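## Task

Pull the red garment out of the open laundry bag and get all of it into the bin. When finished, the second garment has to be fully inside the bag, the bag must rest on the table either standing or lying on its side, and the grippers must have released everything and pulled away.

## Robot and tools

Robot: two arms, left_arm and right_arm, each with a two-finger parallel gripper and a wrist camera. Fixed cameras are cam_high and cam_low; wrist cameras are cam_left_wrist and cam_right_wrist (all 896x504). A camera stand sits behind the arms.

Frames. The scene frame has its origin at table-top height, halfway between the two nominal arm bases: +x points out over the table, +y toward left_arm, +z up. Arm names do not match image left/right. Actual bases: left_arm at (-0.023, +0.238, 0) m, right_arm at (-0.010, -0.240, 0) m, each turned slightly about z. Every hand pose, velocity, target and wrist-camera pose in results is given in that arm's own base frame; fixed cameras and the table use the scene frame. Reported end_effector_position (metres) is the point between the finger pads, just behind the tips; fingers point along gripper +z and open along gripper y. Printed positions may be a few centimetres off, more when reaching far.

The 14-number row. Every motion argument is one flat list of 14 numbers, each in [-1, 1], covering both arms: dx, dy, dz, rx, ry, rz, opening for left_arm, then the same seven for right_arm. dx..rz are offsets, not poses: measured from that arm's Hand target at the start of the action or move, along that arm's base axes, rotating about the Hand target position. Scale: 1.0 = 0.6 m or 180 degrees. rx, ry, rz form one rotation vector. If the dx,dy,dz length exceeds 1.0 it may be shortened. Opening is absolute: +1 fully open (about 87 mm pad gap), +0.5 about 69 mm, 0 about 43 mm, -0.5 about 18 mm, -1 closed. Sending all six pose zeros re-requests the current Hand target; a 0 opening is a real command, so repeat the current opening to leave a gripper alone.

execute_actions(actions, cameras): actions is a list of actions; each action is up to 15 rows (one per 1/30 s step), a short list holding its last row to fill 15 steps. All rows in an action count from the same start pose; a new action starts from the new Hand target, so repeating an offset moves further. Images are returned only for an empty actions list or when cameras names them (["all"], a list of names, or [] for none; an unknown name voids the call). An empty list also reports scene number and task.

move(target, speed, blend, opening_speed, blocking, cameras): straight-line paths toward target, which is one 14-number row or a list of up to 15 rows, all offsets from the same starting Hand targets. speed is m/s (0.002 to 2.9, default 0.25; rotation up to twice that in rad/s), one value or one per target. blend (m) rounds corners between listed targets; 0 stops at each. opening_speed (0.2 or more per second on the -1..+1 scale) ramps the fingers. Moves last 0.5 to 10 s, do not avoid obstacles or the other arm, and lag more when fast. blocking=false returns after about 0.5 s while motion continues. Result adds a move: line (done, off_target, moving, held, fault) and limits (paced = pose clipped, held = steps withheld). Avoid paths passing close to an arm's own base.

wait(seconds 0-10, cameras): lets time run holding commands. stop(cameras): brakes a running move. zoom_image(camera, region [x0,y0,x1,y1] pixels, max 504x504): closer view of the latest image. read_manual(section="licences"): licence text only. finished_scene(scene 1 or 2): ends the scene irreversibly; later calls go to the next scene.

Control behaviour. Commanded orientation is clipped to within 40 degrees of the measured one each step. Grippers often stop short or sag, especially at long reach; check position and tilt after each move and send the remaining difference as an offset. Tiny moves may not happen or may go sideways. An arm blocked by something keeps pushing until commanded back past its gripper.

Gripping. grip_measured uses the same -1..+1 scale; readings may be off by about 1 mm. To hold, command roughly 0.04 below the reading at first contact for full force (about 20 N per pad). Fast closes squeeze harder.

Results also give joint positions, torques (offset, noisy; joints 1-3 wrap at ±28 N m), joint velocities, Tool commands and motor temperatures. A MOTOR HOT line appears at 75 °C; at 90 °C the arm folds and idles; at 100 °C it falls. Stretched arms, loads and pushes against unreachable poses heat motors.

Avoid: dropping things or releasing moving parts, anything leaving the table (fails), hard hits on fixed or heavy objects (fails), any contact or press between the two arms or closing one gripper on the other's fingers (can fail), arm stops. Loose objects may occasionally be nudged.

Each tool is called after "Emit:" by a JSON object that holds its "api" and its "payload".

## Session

Emit:
{"api": "execute_actions", "payload": {"actions": []}}

Emit:
{"api": "zoom_image", "payload": {"camera": "cam_high", "region": [380, 160, 600, 330]}}

Scene clock: 0.00 s.
left_arm: end_effector_position=(+0.3146, +0.0161, +0.2610) grip_measured=+0.980 end_effector_quat_wxyz=(+0.615, -0.246, +0.731, -0.167) | right_arm: end_effector_position=(+0.3509, +0.0152, +0.2490) grip_measured=+1.000 end_effector_quat_wxyz=(+0.495, +0.131, +0.859, +0.024)
Joint positions: left_arm=[0.195 0.767 0.708 -0.133 0.133 -0.564 0.99] | right_arm=[0.092 1.15 1.138 -0.529 0.168 0.299 1]
Joint velocities: within noise
Joint torques (N m): no reading
Motor temperatures (°C): left_arm=[21 27 29 30 18 20 20] | right_arm=[19 33 34 25 21 22 20]
Heat: left arm: 30 °C; right arm: 34 °C.
Hand target: left_arm +0.3153, +0.0162, +0.2673; +0.621, -0.244, +0.726, -0.168 | right_arm +0.3514, +0.0153, +0.2542; +0.501, +0.131, +0.855, +0.025
Tool commands: left_gripper/opening=+1.0 right_gripper/opening=+1.0

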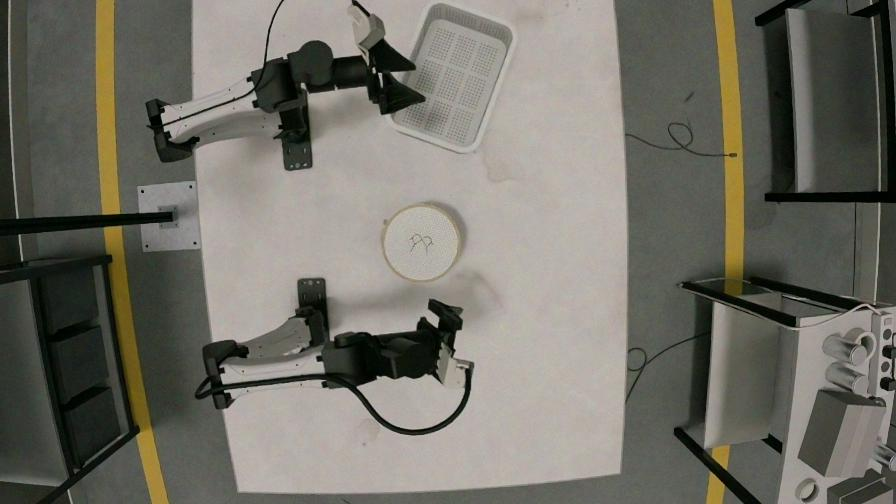

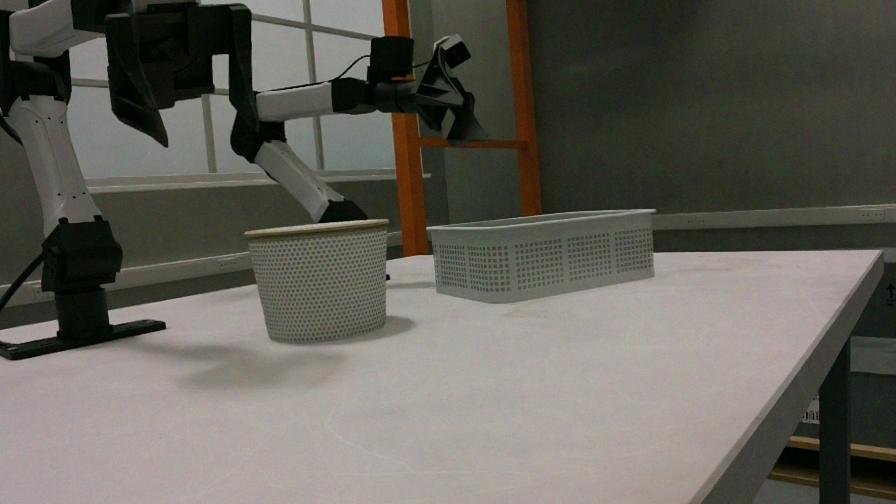

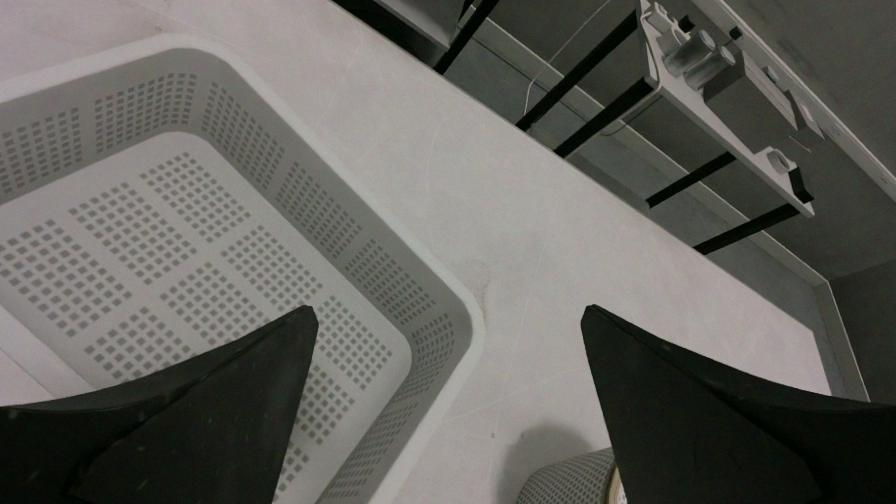

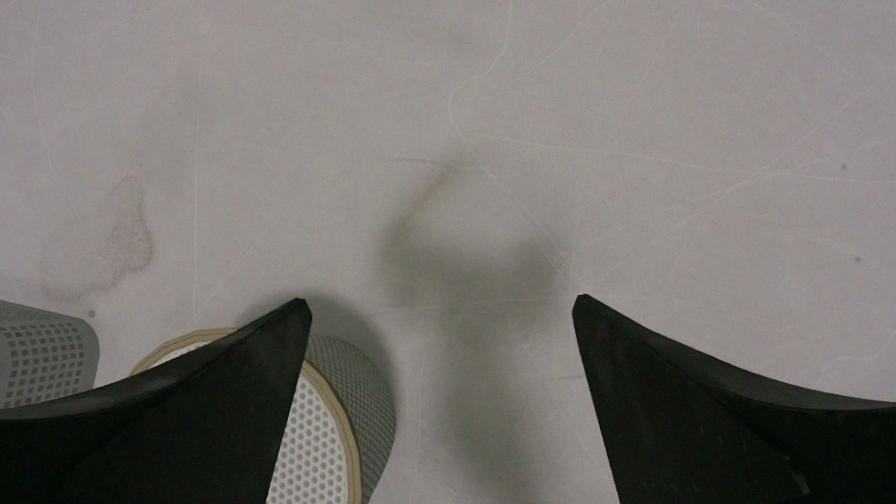

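Scaled by 2.291 from the camera's 896x504 image, which has a finer 1280x720 frame.

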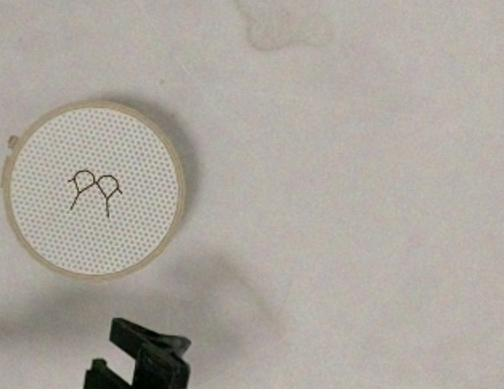

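Emit:
{"api": "move", "payload": {"target": [[-0.192,-0.06,0.121,0.069,0.048,-0.291,1,-0.083,-0.058,0,-0.435,-0.463,0.454,-0.4],[-0.192,-0.06,0.121,0.069,0.048,-0.291,1,-0.035,0.105,-0.165,-0.435,-0.463,0.454,-0.4]], "speed": 0.4, "blend": 0.02, "cameras": ["all"]}}

Emit:
{"api": "zoom_image", "payload": {"camera": "cam_low", "region": [180, 180, 400, 320]}}

Emit:
{"api": "zoom_image", "payload": {"camera": "cam_high", "region": [340, 180, 480, 320]}}

Scene clock: 41.30 s.
left_arm: end_effector_position=(+0.2025, -0.0214, +0.3370) grip_measured=+0.980 end_effector_quat_wxyz=(+0.483, +0.110, +0.820, -0.285) | right_arm: end_effector_position=(+0.3295, +0.0768, +0.1513) grip_measured=-0.400 end_effector_quat_wxyz=(+0.700, -0.695, +0.128, -0.102)
Joint positions: left_arm=[0.718 1.091 1.522 -1.565 1.15 0.698 0.99] | right_arm=[-0.315 1.768 0.369 1.551 -1.559 -1.38 0.3]
Joint torques (N m): left_arm=[0.17 -0.39 6.75 0.81 0.4 0.16] | right_arm=[0.69 -5.05 4.6 1.11 0.01 -0.03]
Motor temperatures (°C): left_arm=[21 26 32 35 18 20 20] | right_arm=[19 33 38 30 21 22 20]
Heat: left arm: 35 °C; right arm: 38 °C.
Hand target: left_arm +0.2001, -0.0198, +0.3400; +0.451, +0.155, +0.815, -0.329 | right_arm +0.3304, +0.0782, +0.1553; +0.701, -0.701, +0.094, -0.093
Off the commanded pose: left_arm 0.004 m, 8 deg | right_arm 0.004 m, 4 deg.
joint sent to its limit (left arm) — joint 4 (wrist pitch), lower limit. The joint targets are off in orientation, not in position.
joint sent to its limit (right arm) — joint 5 (wrist yaw), lower limit. The joint targets still meet the commanded pose.
move: off_target (left_arm, right_arm)

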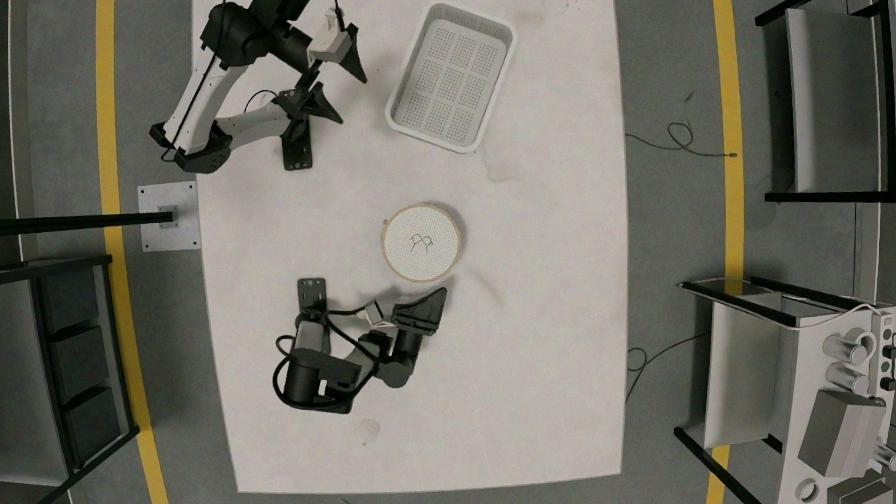

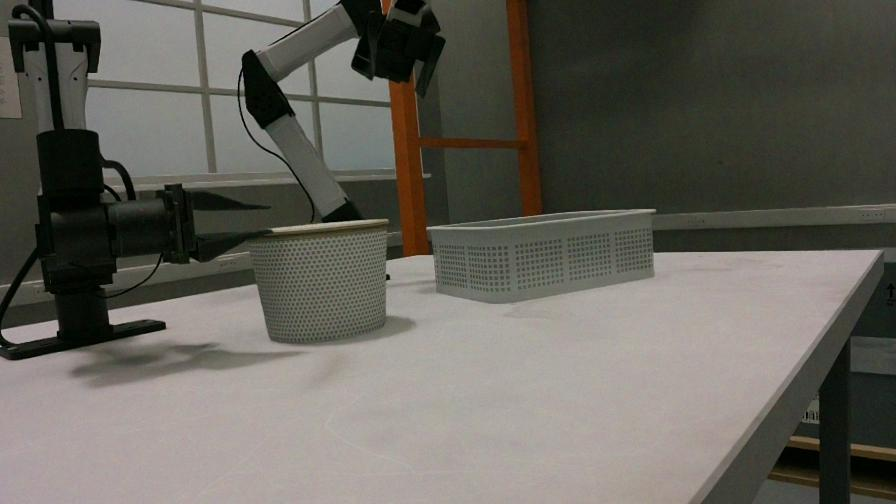

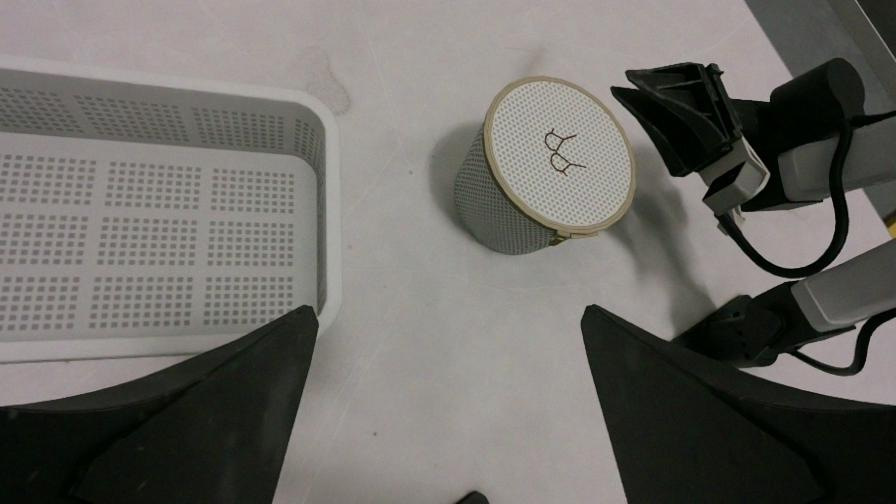

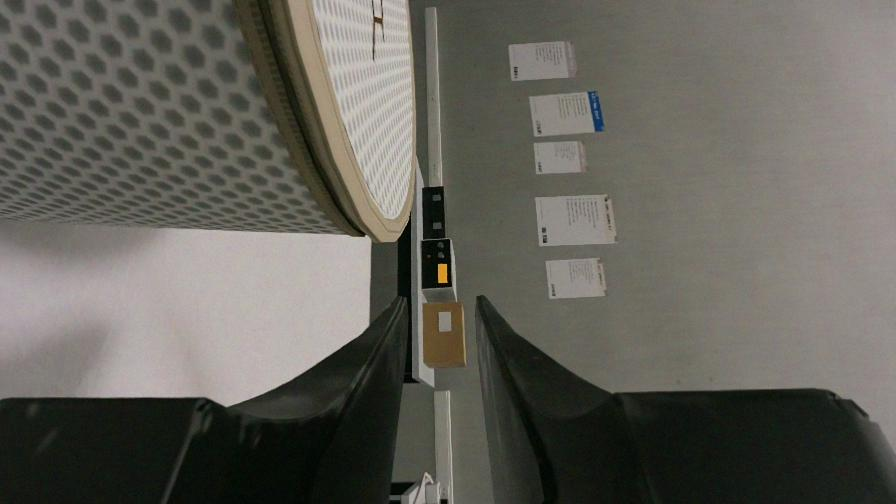

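Scaled by 2.291 from the camera's 896x504 image, which has a finer 1280x720 frame.

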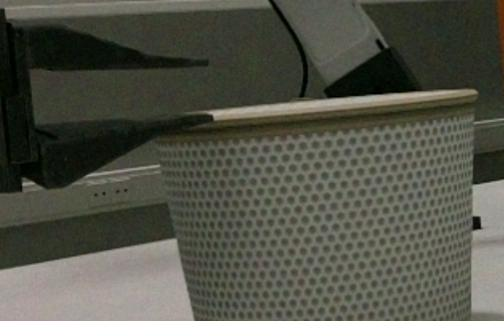

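Scaled by 3.600 from the camera's 896x504 image, which has a finer 1280x720 frame.

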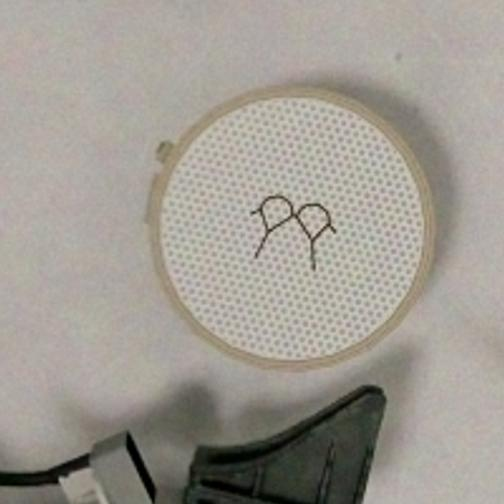

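Emit:
{"api": "zoom_image", "payload": {"camera": "cam_right_wrist", "region": [290, 120, 490, 330]}}

Emit:
{"api": "zoom_image", "payload": {"camera": "cam_low", "region": [230, 190, 400, 270]}}

Scaled by 2.400 from the camera's 896x504 image, which has a finer 1280x720 frame.

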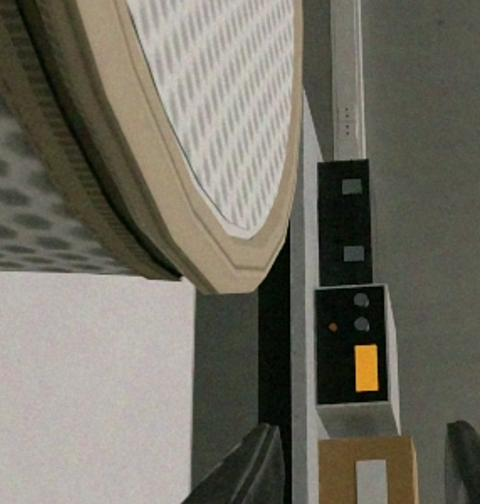

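Scaled by 2.965 from the camera's 896x504 image, which has a finer 1280x720 frame.

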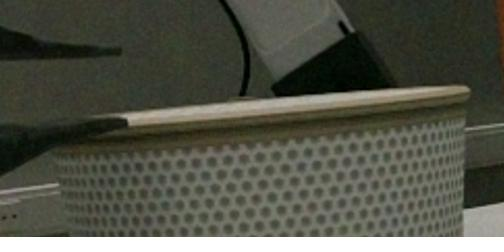

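Emit:
{"api": "move", "payload": {"target": [0,0,0,0,0,0,1,0,0.003,-0.018,0,0,0,-0.4], "cameras": ["cam_low","cam_right_wrist"]}}

Emit:
{"api": "zoom_image", "payload": {"camera": "cam_low", "region": [230, 190, 400, 270]}}

Emit:
{"api": "zoom_image", "payload": {"camera": "cam_right_wrist", "region": [290, 120, 490, 330]}}

Scene clock: 53.10 s.
left_arm: end_effector_position=(+0.2025, -0.0214, +0.3370) grip_measured=+0.980 end_effector_quat_wxyz=(+0.483, +0.110, +0.820, -0.285) | right_arm: end_effector_position=(+0.3304, +0.0781, +0.1428) grip_measured=-0.400 end_effector_quat_wxyz=(+0.700, -0.696, +0.123, -0.103)
Joint positions: left_arm=[0.718 1.091 1.522 -1.565 1.15 0.698 0.99] | right_arm=[-0.309 1.807 0.369 1.552 -1.559 -1.429 0.3]
Joint torques (N m): left_arm=[0.17 -0.36 6.74 0.82 0.39 0.16] | right_arm=[0.72 -4.88 3.99 1.11 -0.01 -0.07]
Heat: left arm: 33 °C; right arm: 37 °C.
Hand target: left_arm +0.2001, -0.0198, +0.3400; +0.451, +0.155, +0.815, -0.329 | right_arm +0.3304, +0.0800, +0.1444; +0.701, -0.701, +0.094, -0.093
Off the commanded pose: left_arm 0.004 m, 8 deg | right_arm 0.003 m, 3 deg.
joint sent to its limit (left arm) — joint 4 (wrist pitch), lower limit. The joint targets are off in orientation, not in position.
joint sent to its limit (right arm) — joint 5 (wrist yaw), lower limit. The joint targets still meet the commanded pose.
move: off_target (left_arm, right_arm)
Images, in order (width x height): cam_low 896x504, cam_right_wrist 896x504.

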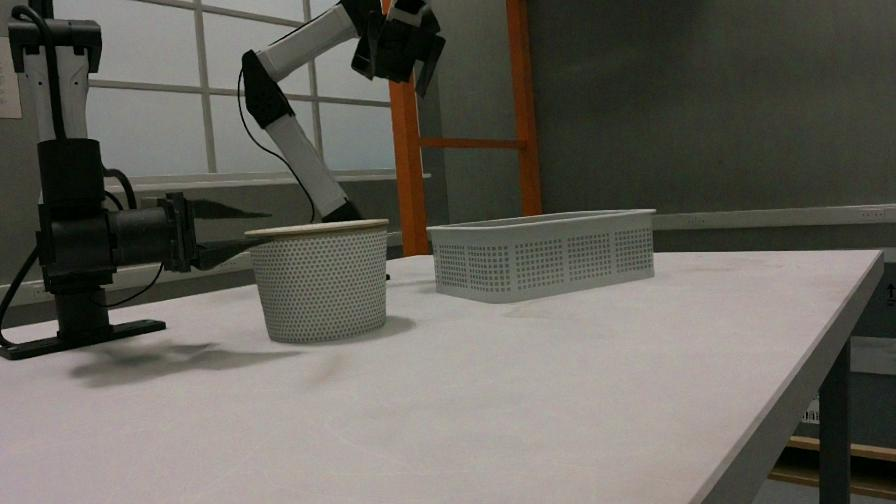

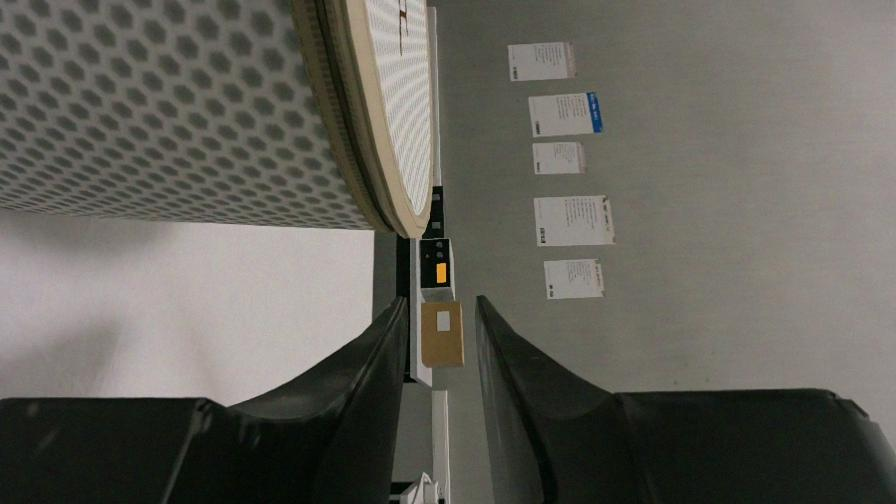

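Scaled by 2.965 from the camera's 896x504 image, which has a finer 1280x720 frame.

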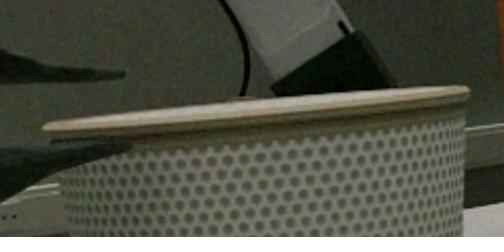

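Scaled by 2.400 from the camera's 896x504 image, which has a finer 1280x720 frame.

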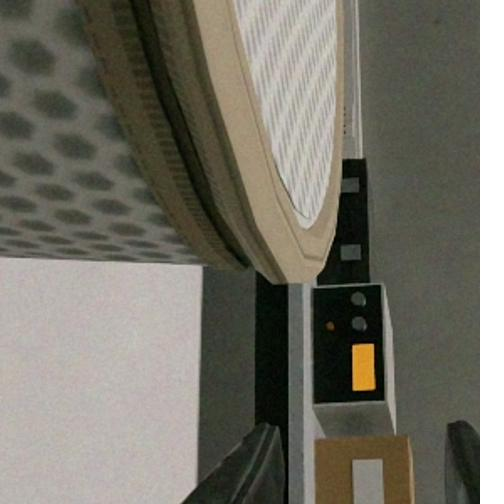

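Emit:
{"api": "move", "payload": {"target": [[0,0,0,0,0,0,1,0,0.005,0.008,0,0,0,-0.4],[0,0,0,0,0,0,1,0.024,0.09,0.009,0,0,0,-0.4]], "speed": 0.1, "cameras": ["all"]}}

Emit:
{"api": "zoom_image", "payload": {"camera": "cam_low", "region": [230, 190, 400, 270]}}

Scene clock: 60.50 s.
left_arm: end_effector_position=(+0.2025, -0.0214, +0.3370) grip_measured=+0.980 end_effector_quat_wxyz=(+0.483, +0.110, +0.820, -0.285) | right_arm: end_effector_position=(+0.3398, +0.1335, +0.1404) grip_measured=-0.400 end_effector_quat_wxyz=(+0.703, -0.699, +0.104, -0.078)
Joint positions: left_arm=[0.718 1.091 1.522 -1.565 1.15 0.698 0.99] | right_arm=[-0.1 1.792 0.406 1.392 -1.412 -1.528 0.3]
Joint torques (N m): left_arm=[0.17 -0.38 6.71 0.82 0.4 0.16] | right_arm=[0.76 -7.92 4.92 0.99 0.18 -0.07]
Heat: left arm: 32 °C; right arm: 37 °C.
Hand target: left_arm +0.2001, -0.0198, +0.3400; +0.451, +0.155, +0.815, -0.329 | right_arm +0.3448, +0.1340, +0.1498; +0.701, -0.701, +0.094, -0.093
Off the commanded pose: left_arm 0.004 m, 8 deg | right_arm 0.011 m, 2 deg.
joint sent to its limit (left arm) — joint 4 (wrist pitch), lower limit. The joint targets are off in orientation, not in position.
move: off_target (left_arm, right_arm)

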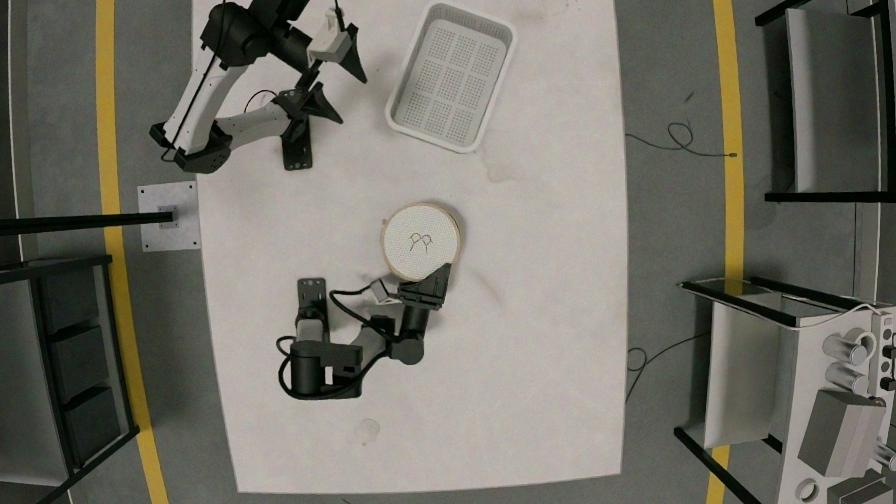

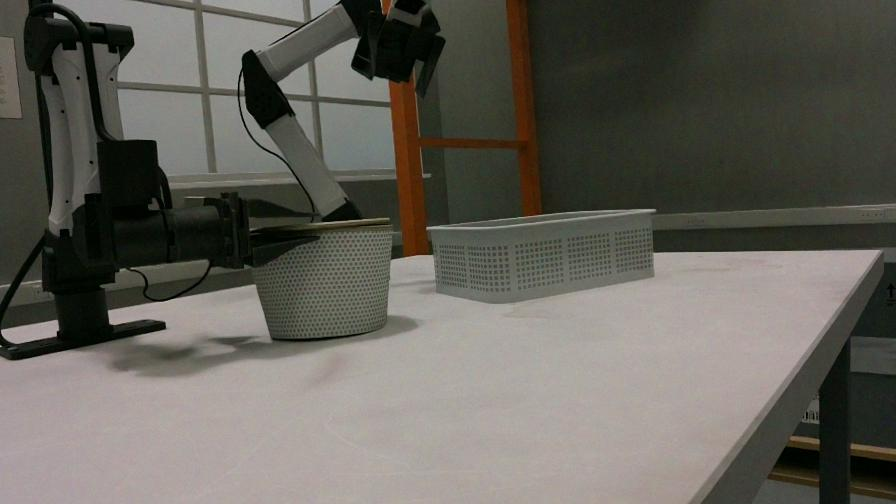

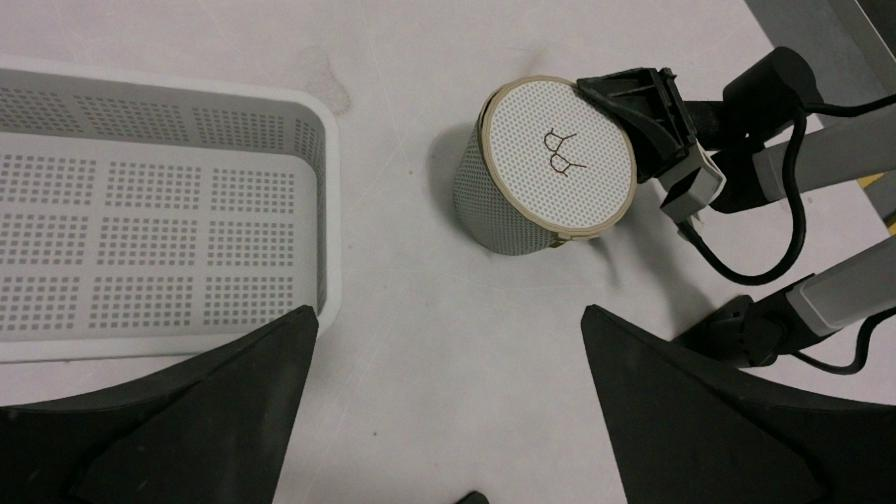

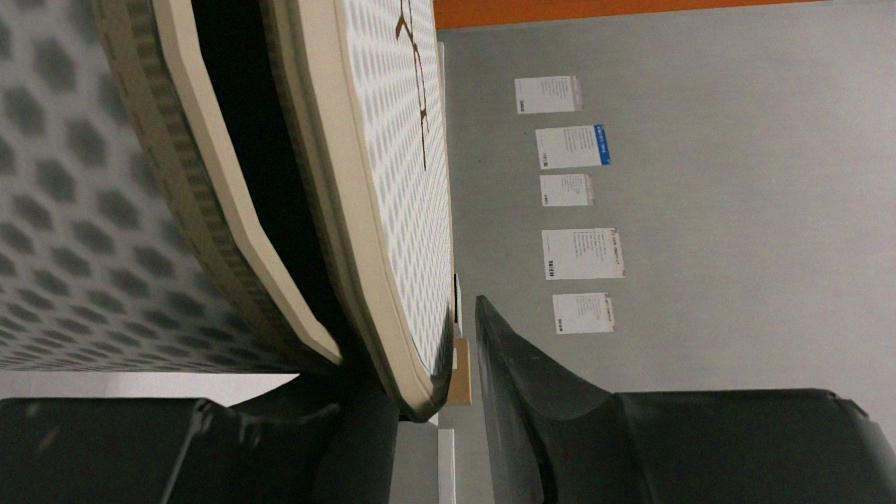

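Scaled by 2.965 from the camera's 896x504 image, which has a finer 1280x720 frame.

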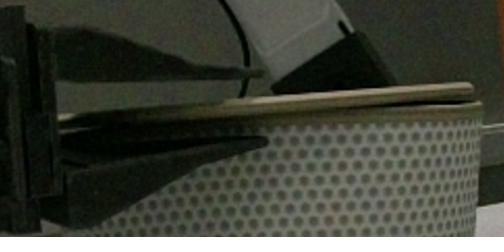

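Emit:
{"api": "move", "payload": {"target": [[0,0,0,0,0,0,1,0,0,0.05,0,0,0,-0.4],[0,0,0,0,0,0,1,-0.04,0.01,0.06,0,0,0,-0.4]], "speed": 0.08, "blend": 0.005, "cameras": ["all"]}}

Emit:
{"api": "zoom_image", "payload": {"camera": "cam_low", "region": [230, 190, 400, 270]}}

Scene clock: 70.47 s.
left_arm: end_effector_position=(+0.2025, -0.0214, +0.3370) grip_measured=+0.980 end_effector_quat_wxyz=(+0.483, +0.110, +0.820, -0.285) | right_arm: end_effector_position=(+0.3207, +0.1394, +0.1824) grip_measured=-0.400 end_effector_quat_wxyz=(+0.703, -0.700, +0.096, -0.085)
Joint positions: left_arm=[0.718 1.091 1.522 -1.565 1.15 0.698 0.99] | right_arm=[-0.084 1.508 0.381 1.143 -1.399 -1.539 0.3]
Joint torques (N m): left_arm=[0.16 -0.4 6.75 0.81 0.4 0.17] | right_arm=[0.73 -6.24 4.56 1 0.2 0]
Heat: left arm: 32 °C; right arm: 36 °C.
Hand target: left_arm +0.2001, -0.0198, +0.3400; +0.451, +0.155, +0.815, -0.329 | right_arm +0.3207, +0.1400, +0.1859; +0.701, -0.701, +0.094, -0.093
Off the commanded pose: left_arm 0.004 m, 8 deg | right_arm 0.004 m, 1 deg.
joint sent to its limit (left arm) — joint 4 (wrist pitch), lower limit. The joint targets are off in orientation, not in position.
move: off_target (left_arm)

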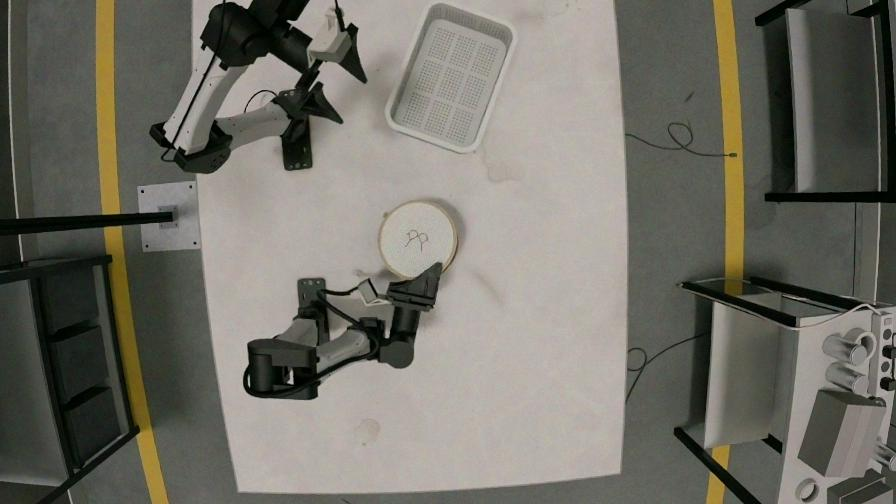

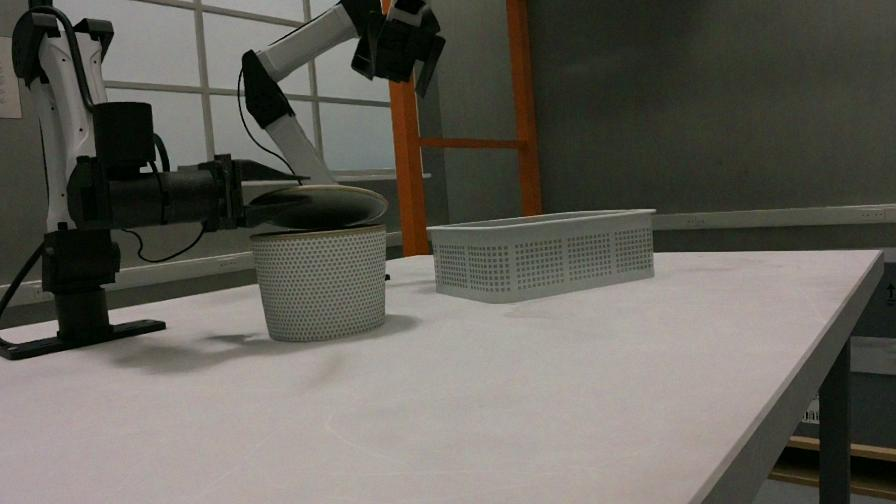

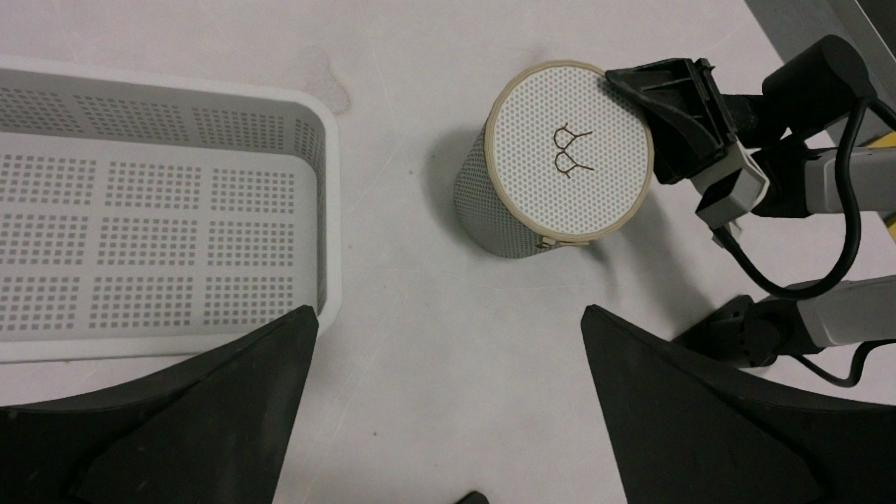

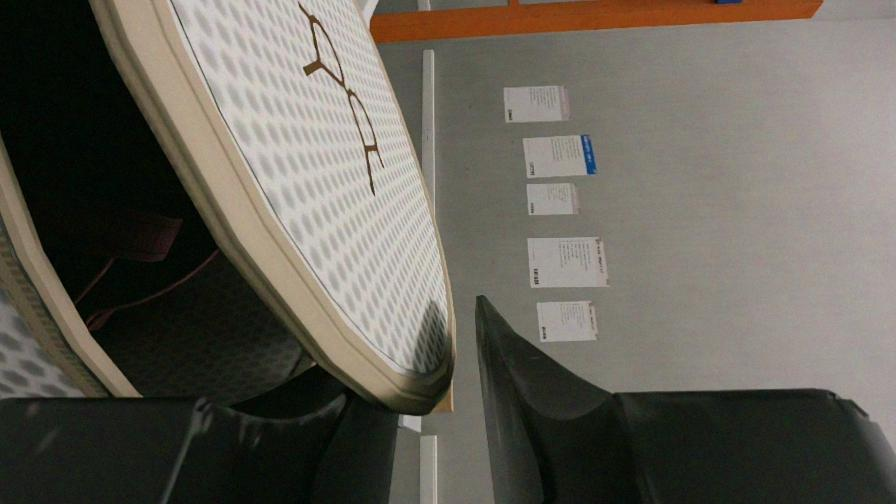

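Scaled by 2.965 from the camera's 896x504 image, which has a finer 1280x720 frame.

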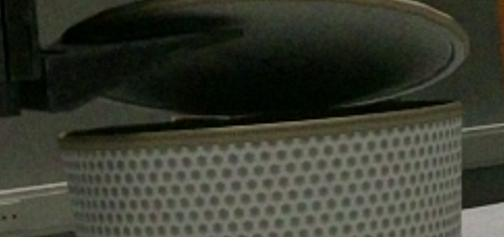

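Emit:
{"api": "move", "payload": {"target": [[0.2,-0.2,0.0,0.12,0.08,0.02,-1,-0.02,0,0.1,0,0,0,1],[0.355,-0.425,-0.017,0.227,0.162,0.035,-1,-0.075,0,0.16,0,0,0,1]], "speed": [0.13,0.2], "opening_speed": 1.2, "blend": 0.02, "cameras": ["all"]}}

Scene clock: 96.90 s.
left_arm: end_effector_position=(+0.4093, -0.2707, +0.3227) grip_measured=-1.000 end_effector_quat_wxyz=(+0.383, +0.166, +0.900, -0.121) | right_arm: end_effector_position=(+0.2759, +0.1411, +0.2687) grip_measured=+1.000 end_effector_quat_wxyz=(+0.702, -0.700, +0.108, -0.079)
Joint positions: left_arm=[-0.596 2.202 2.849 -1.393 -0.079 -0.197 0] | right_arm=[-0.092 0.975 0.493 0.47 -1.398 -1.541 1]
Joint torques (N m): left_arm=[-0.43 -8.5 6.37 1.77 -0.16 -0.12] | right_arm=[-0.09 -2.96 9.2 0.98 0.03 -0.06]
Heat: left arm: 31 °C; right arm: 36 °C.
Hand target: left_arm +0.4131, -0.2748, +0.3298; +0.171, +0.172, +0.970, -0.030 | right_arm +0.2758, +0.1400, +0.2818; +0.701, -0.701, +0.094, -0.093
Off the commanded pose: left_arm 0.009 m, 28 deg | right_arm 0.013 m, 2 deg.
elbow stopped short (left arm): the move would have taken joint 3 (elbow) straighter than the controller allows.
move: off_target (left_arm, right_arm)

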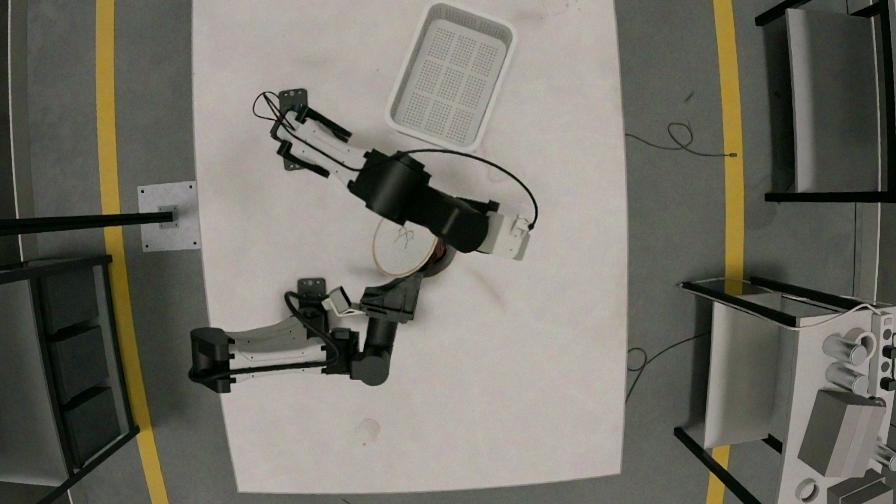

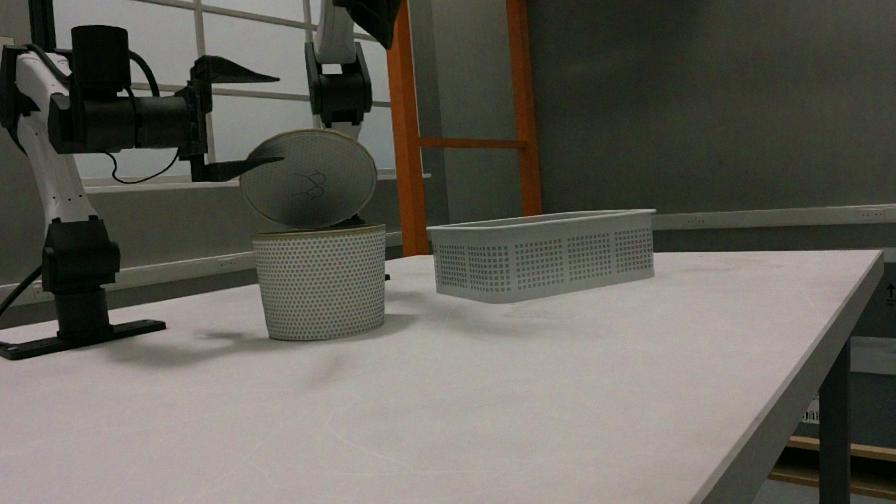

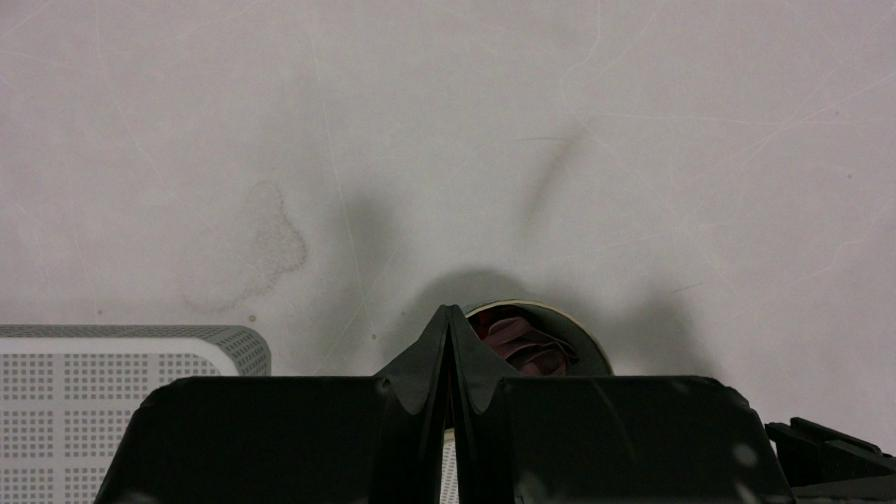

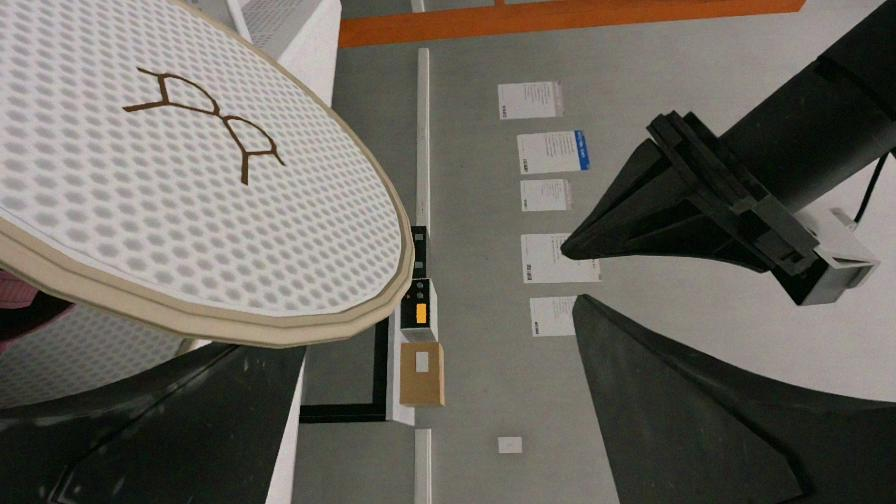

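Emit:
{"api": "move", "payload": {"target": [[-0.03,0.017,-0.15,0,0,0,-1,0,0,0,0,0,0,1],[-0.165,0.025,-0.15,0,0,0,-1,0,0,0,0,0,0,1],[-0.165,0.025,-0.15,0,0,0,-1,-0.02,-0.22,0.02,0,0,0,1]], "speed": 0.2, "cameras": ["all"]}}

Scene clock: 112.63 s.
left_arm: end_effector_position=(+0.3176, -0.2634, +0.2301) grip_measured=-1.000 end_effector_quat_wxyz=(+0.175, +0.179, +0.967, -0.036) | right_arm: end_effector_position=(+0.2669, +0.0075, +0.2989) grip_measured=+1.000 end_effector_quat_wxyz=(+0.662, -0.667, +0.234, -0.251)
Joint positions: left_arm=[-0.708 2.109 2.451 -1.571 -0.112 -0.322 0] | right_arm=[-0.686 0.783 0.489 0.447 -1.558 -1.443 1]
Joint torques (N m): left_arm=[-0.05 -10.86 4.92 0.92 -0.19 -0.13] | right_arm=[-0.13 -0.77 5.75 0.92 -0.02 0.16]
Motor temperatures (°C): left_arm=[21 31 32 33 18 20 19] | right_arm=[19 33 38 26 21 22 20]
Heat: left arm: 33 °C; right arm: 38 °C.
Hand target: left_arm +0.3142, -0.2598, +0.2398; +0.171, +0.171, +0.970, -0.030 | right_arm +0.2638, +0.0081, +0.2940; +0.701, -0.701, +0.094, -0.093
Off the commanded pose: left_arm 0.011 m, 1 deg | right_arm 0.006 m, 25 deg.
elbow stopped short (left arm): the move would have taken joint 3 (elbow) straighter than the controller allows.
joint sent to its limit (left arm) — joint 4 (wrist pitch), lower limit. The joint targets still meet the commanded pose.
joint sent to its limit (right arm) — joint 5 (wrist yaw), lower limit. The joint targets are off in orientation, not in position.
move: off_target (left_arm, right_arm)

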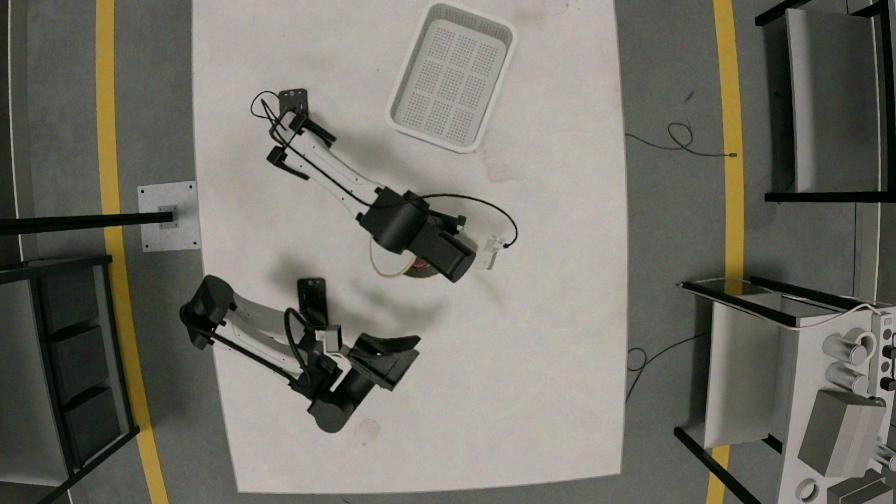

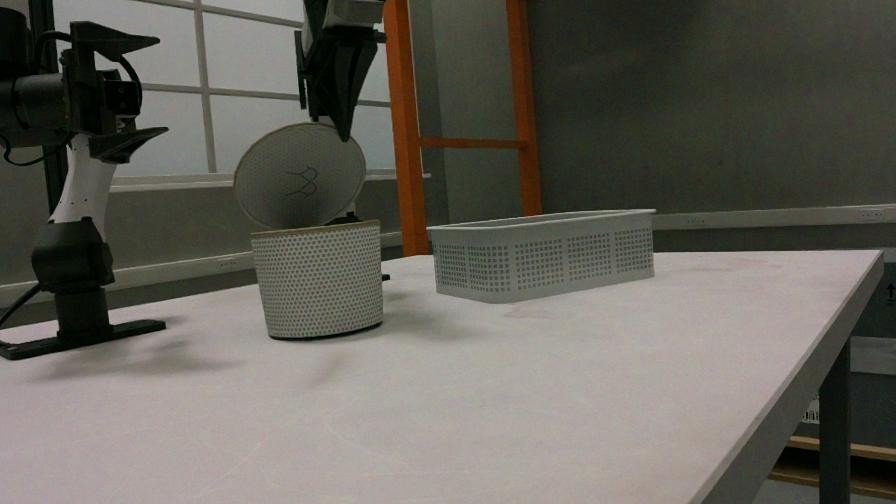

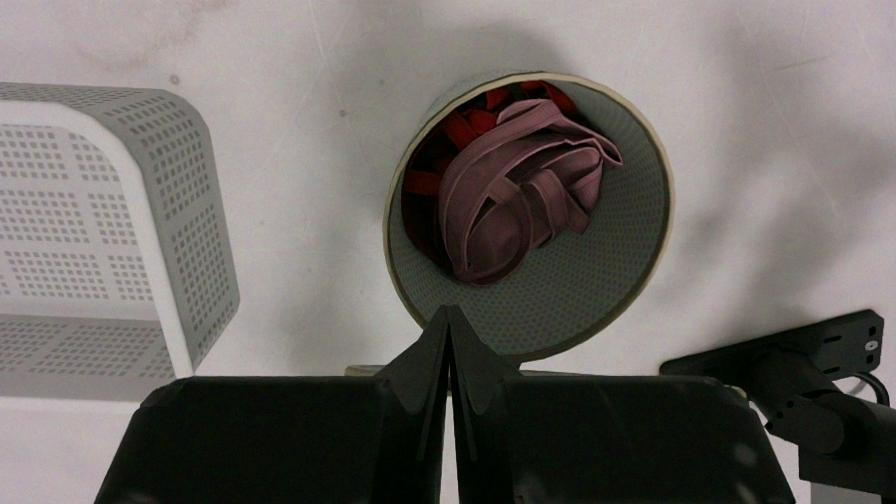

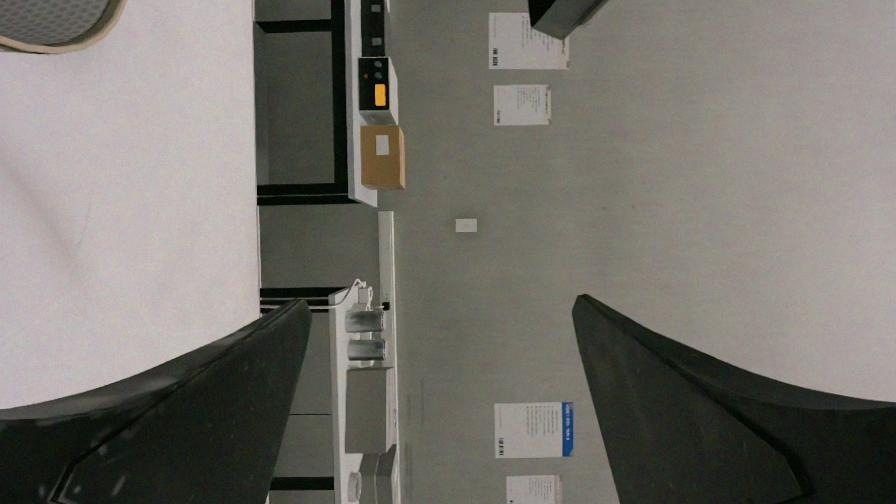

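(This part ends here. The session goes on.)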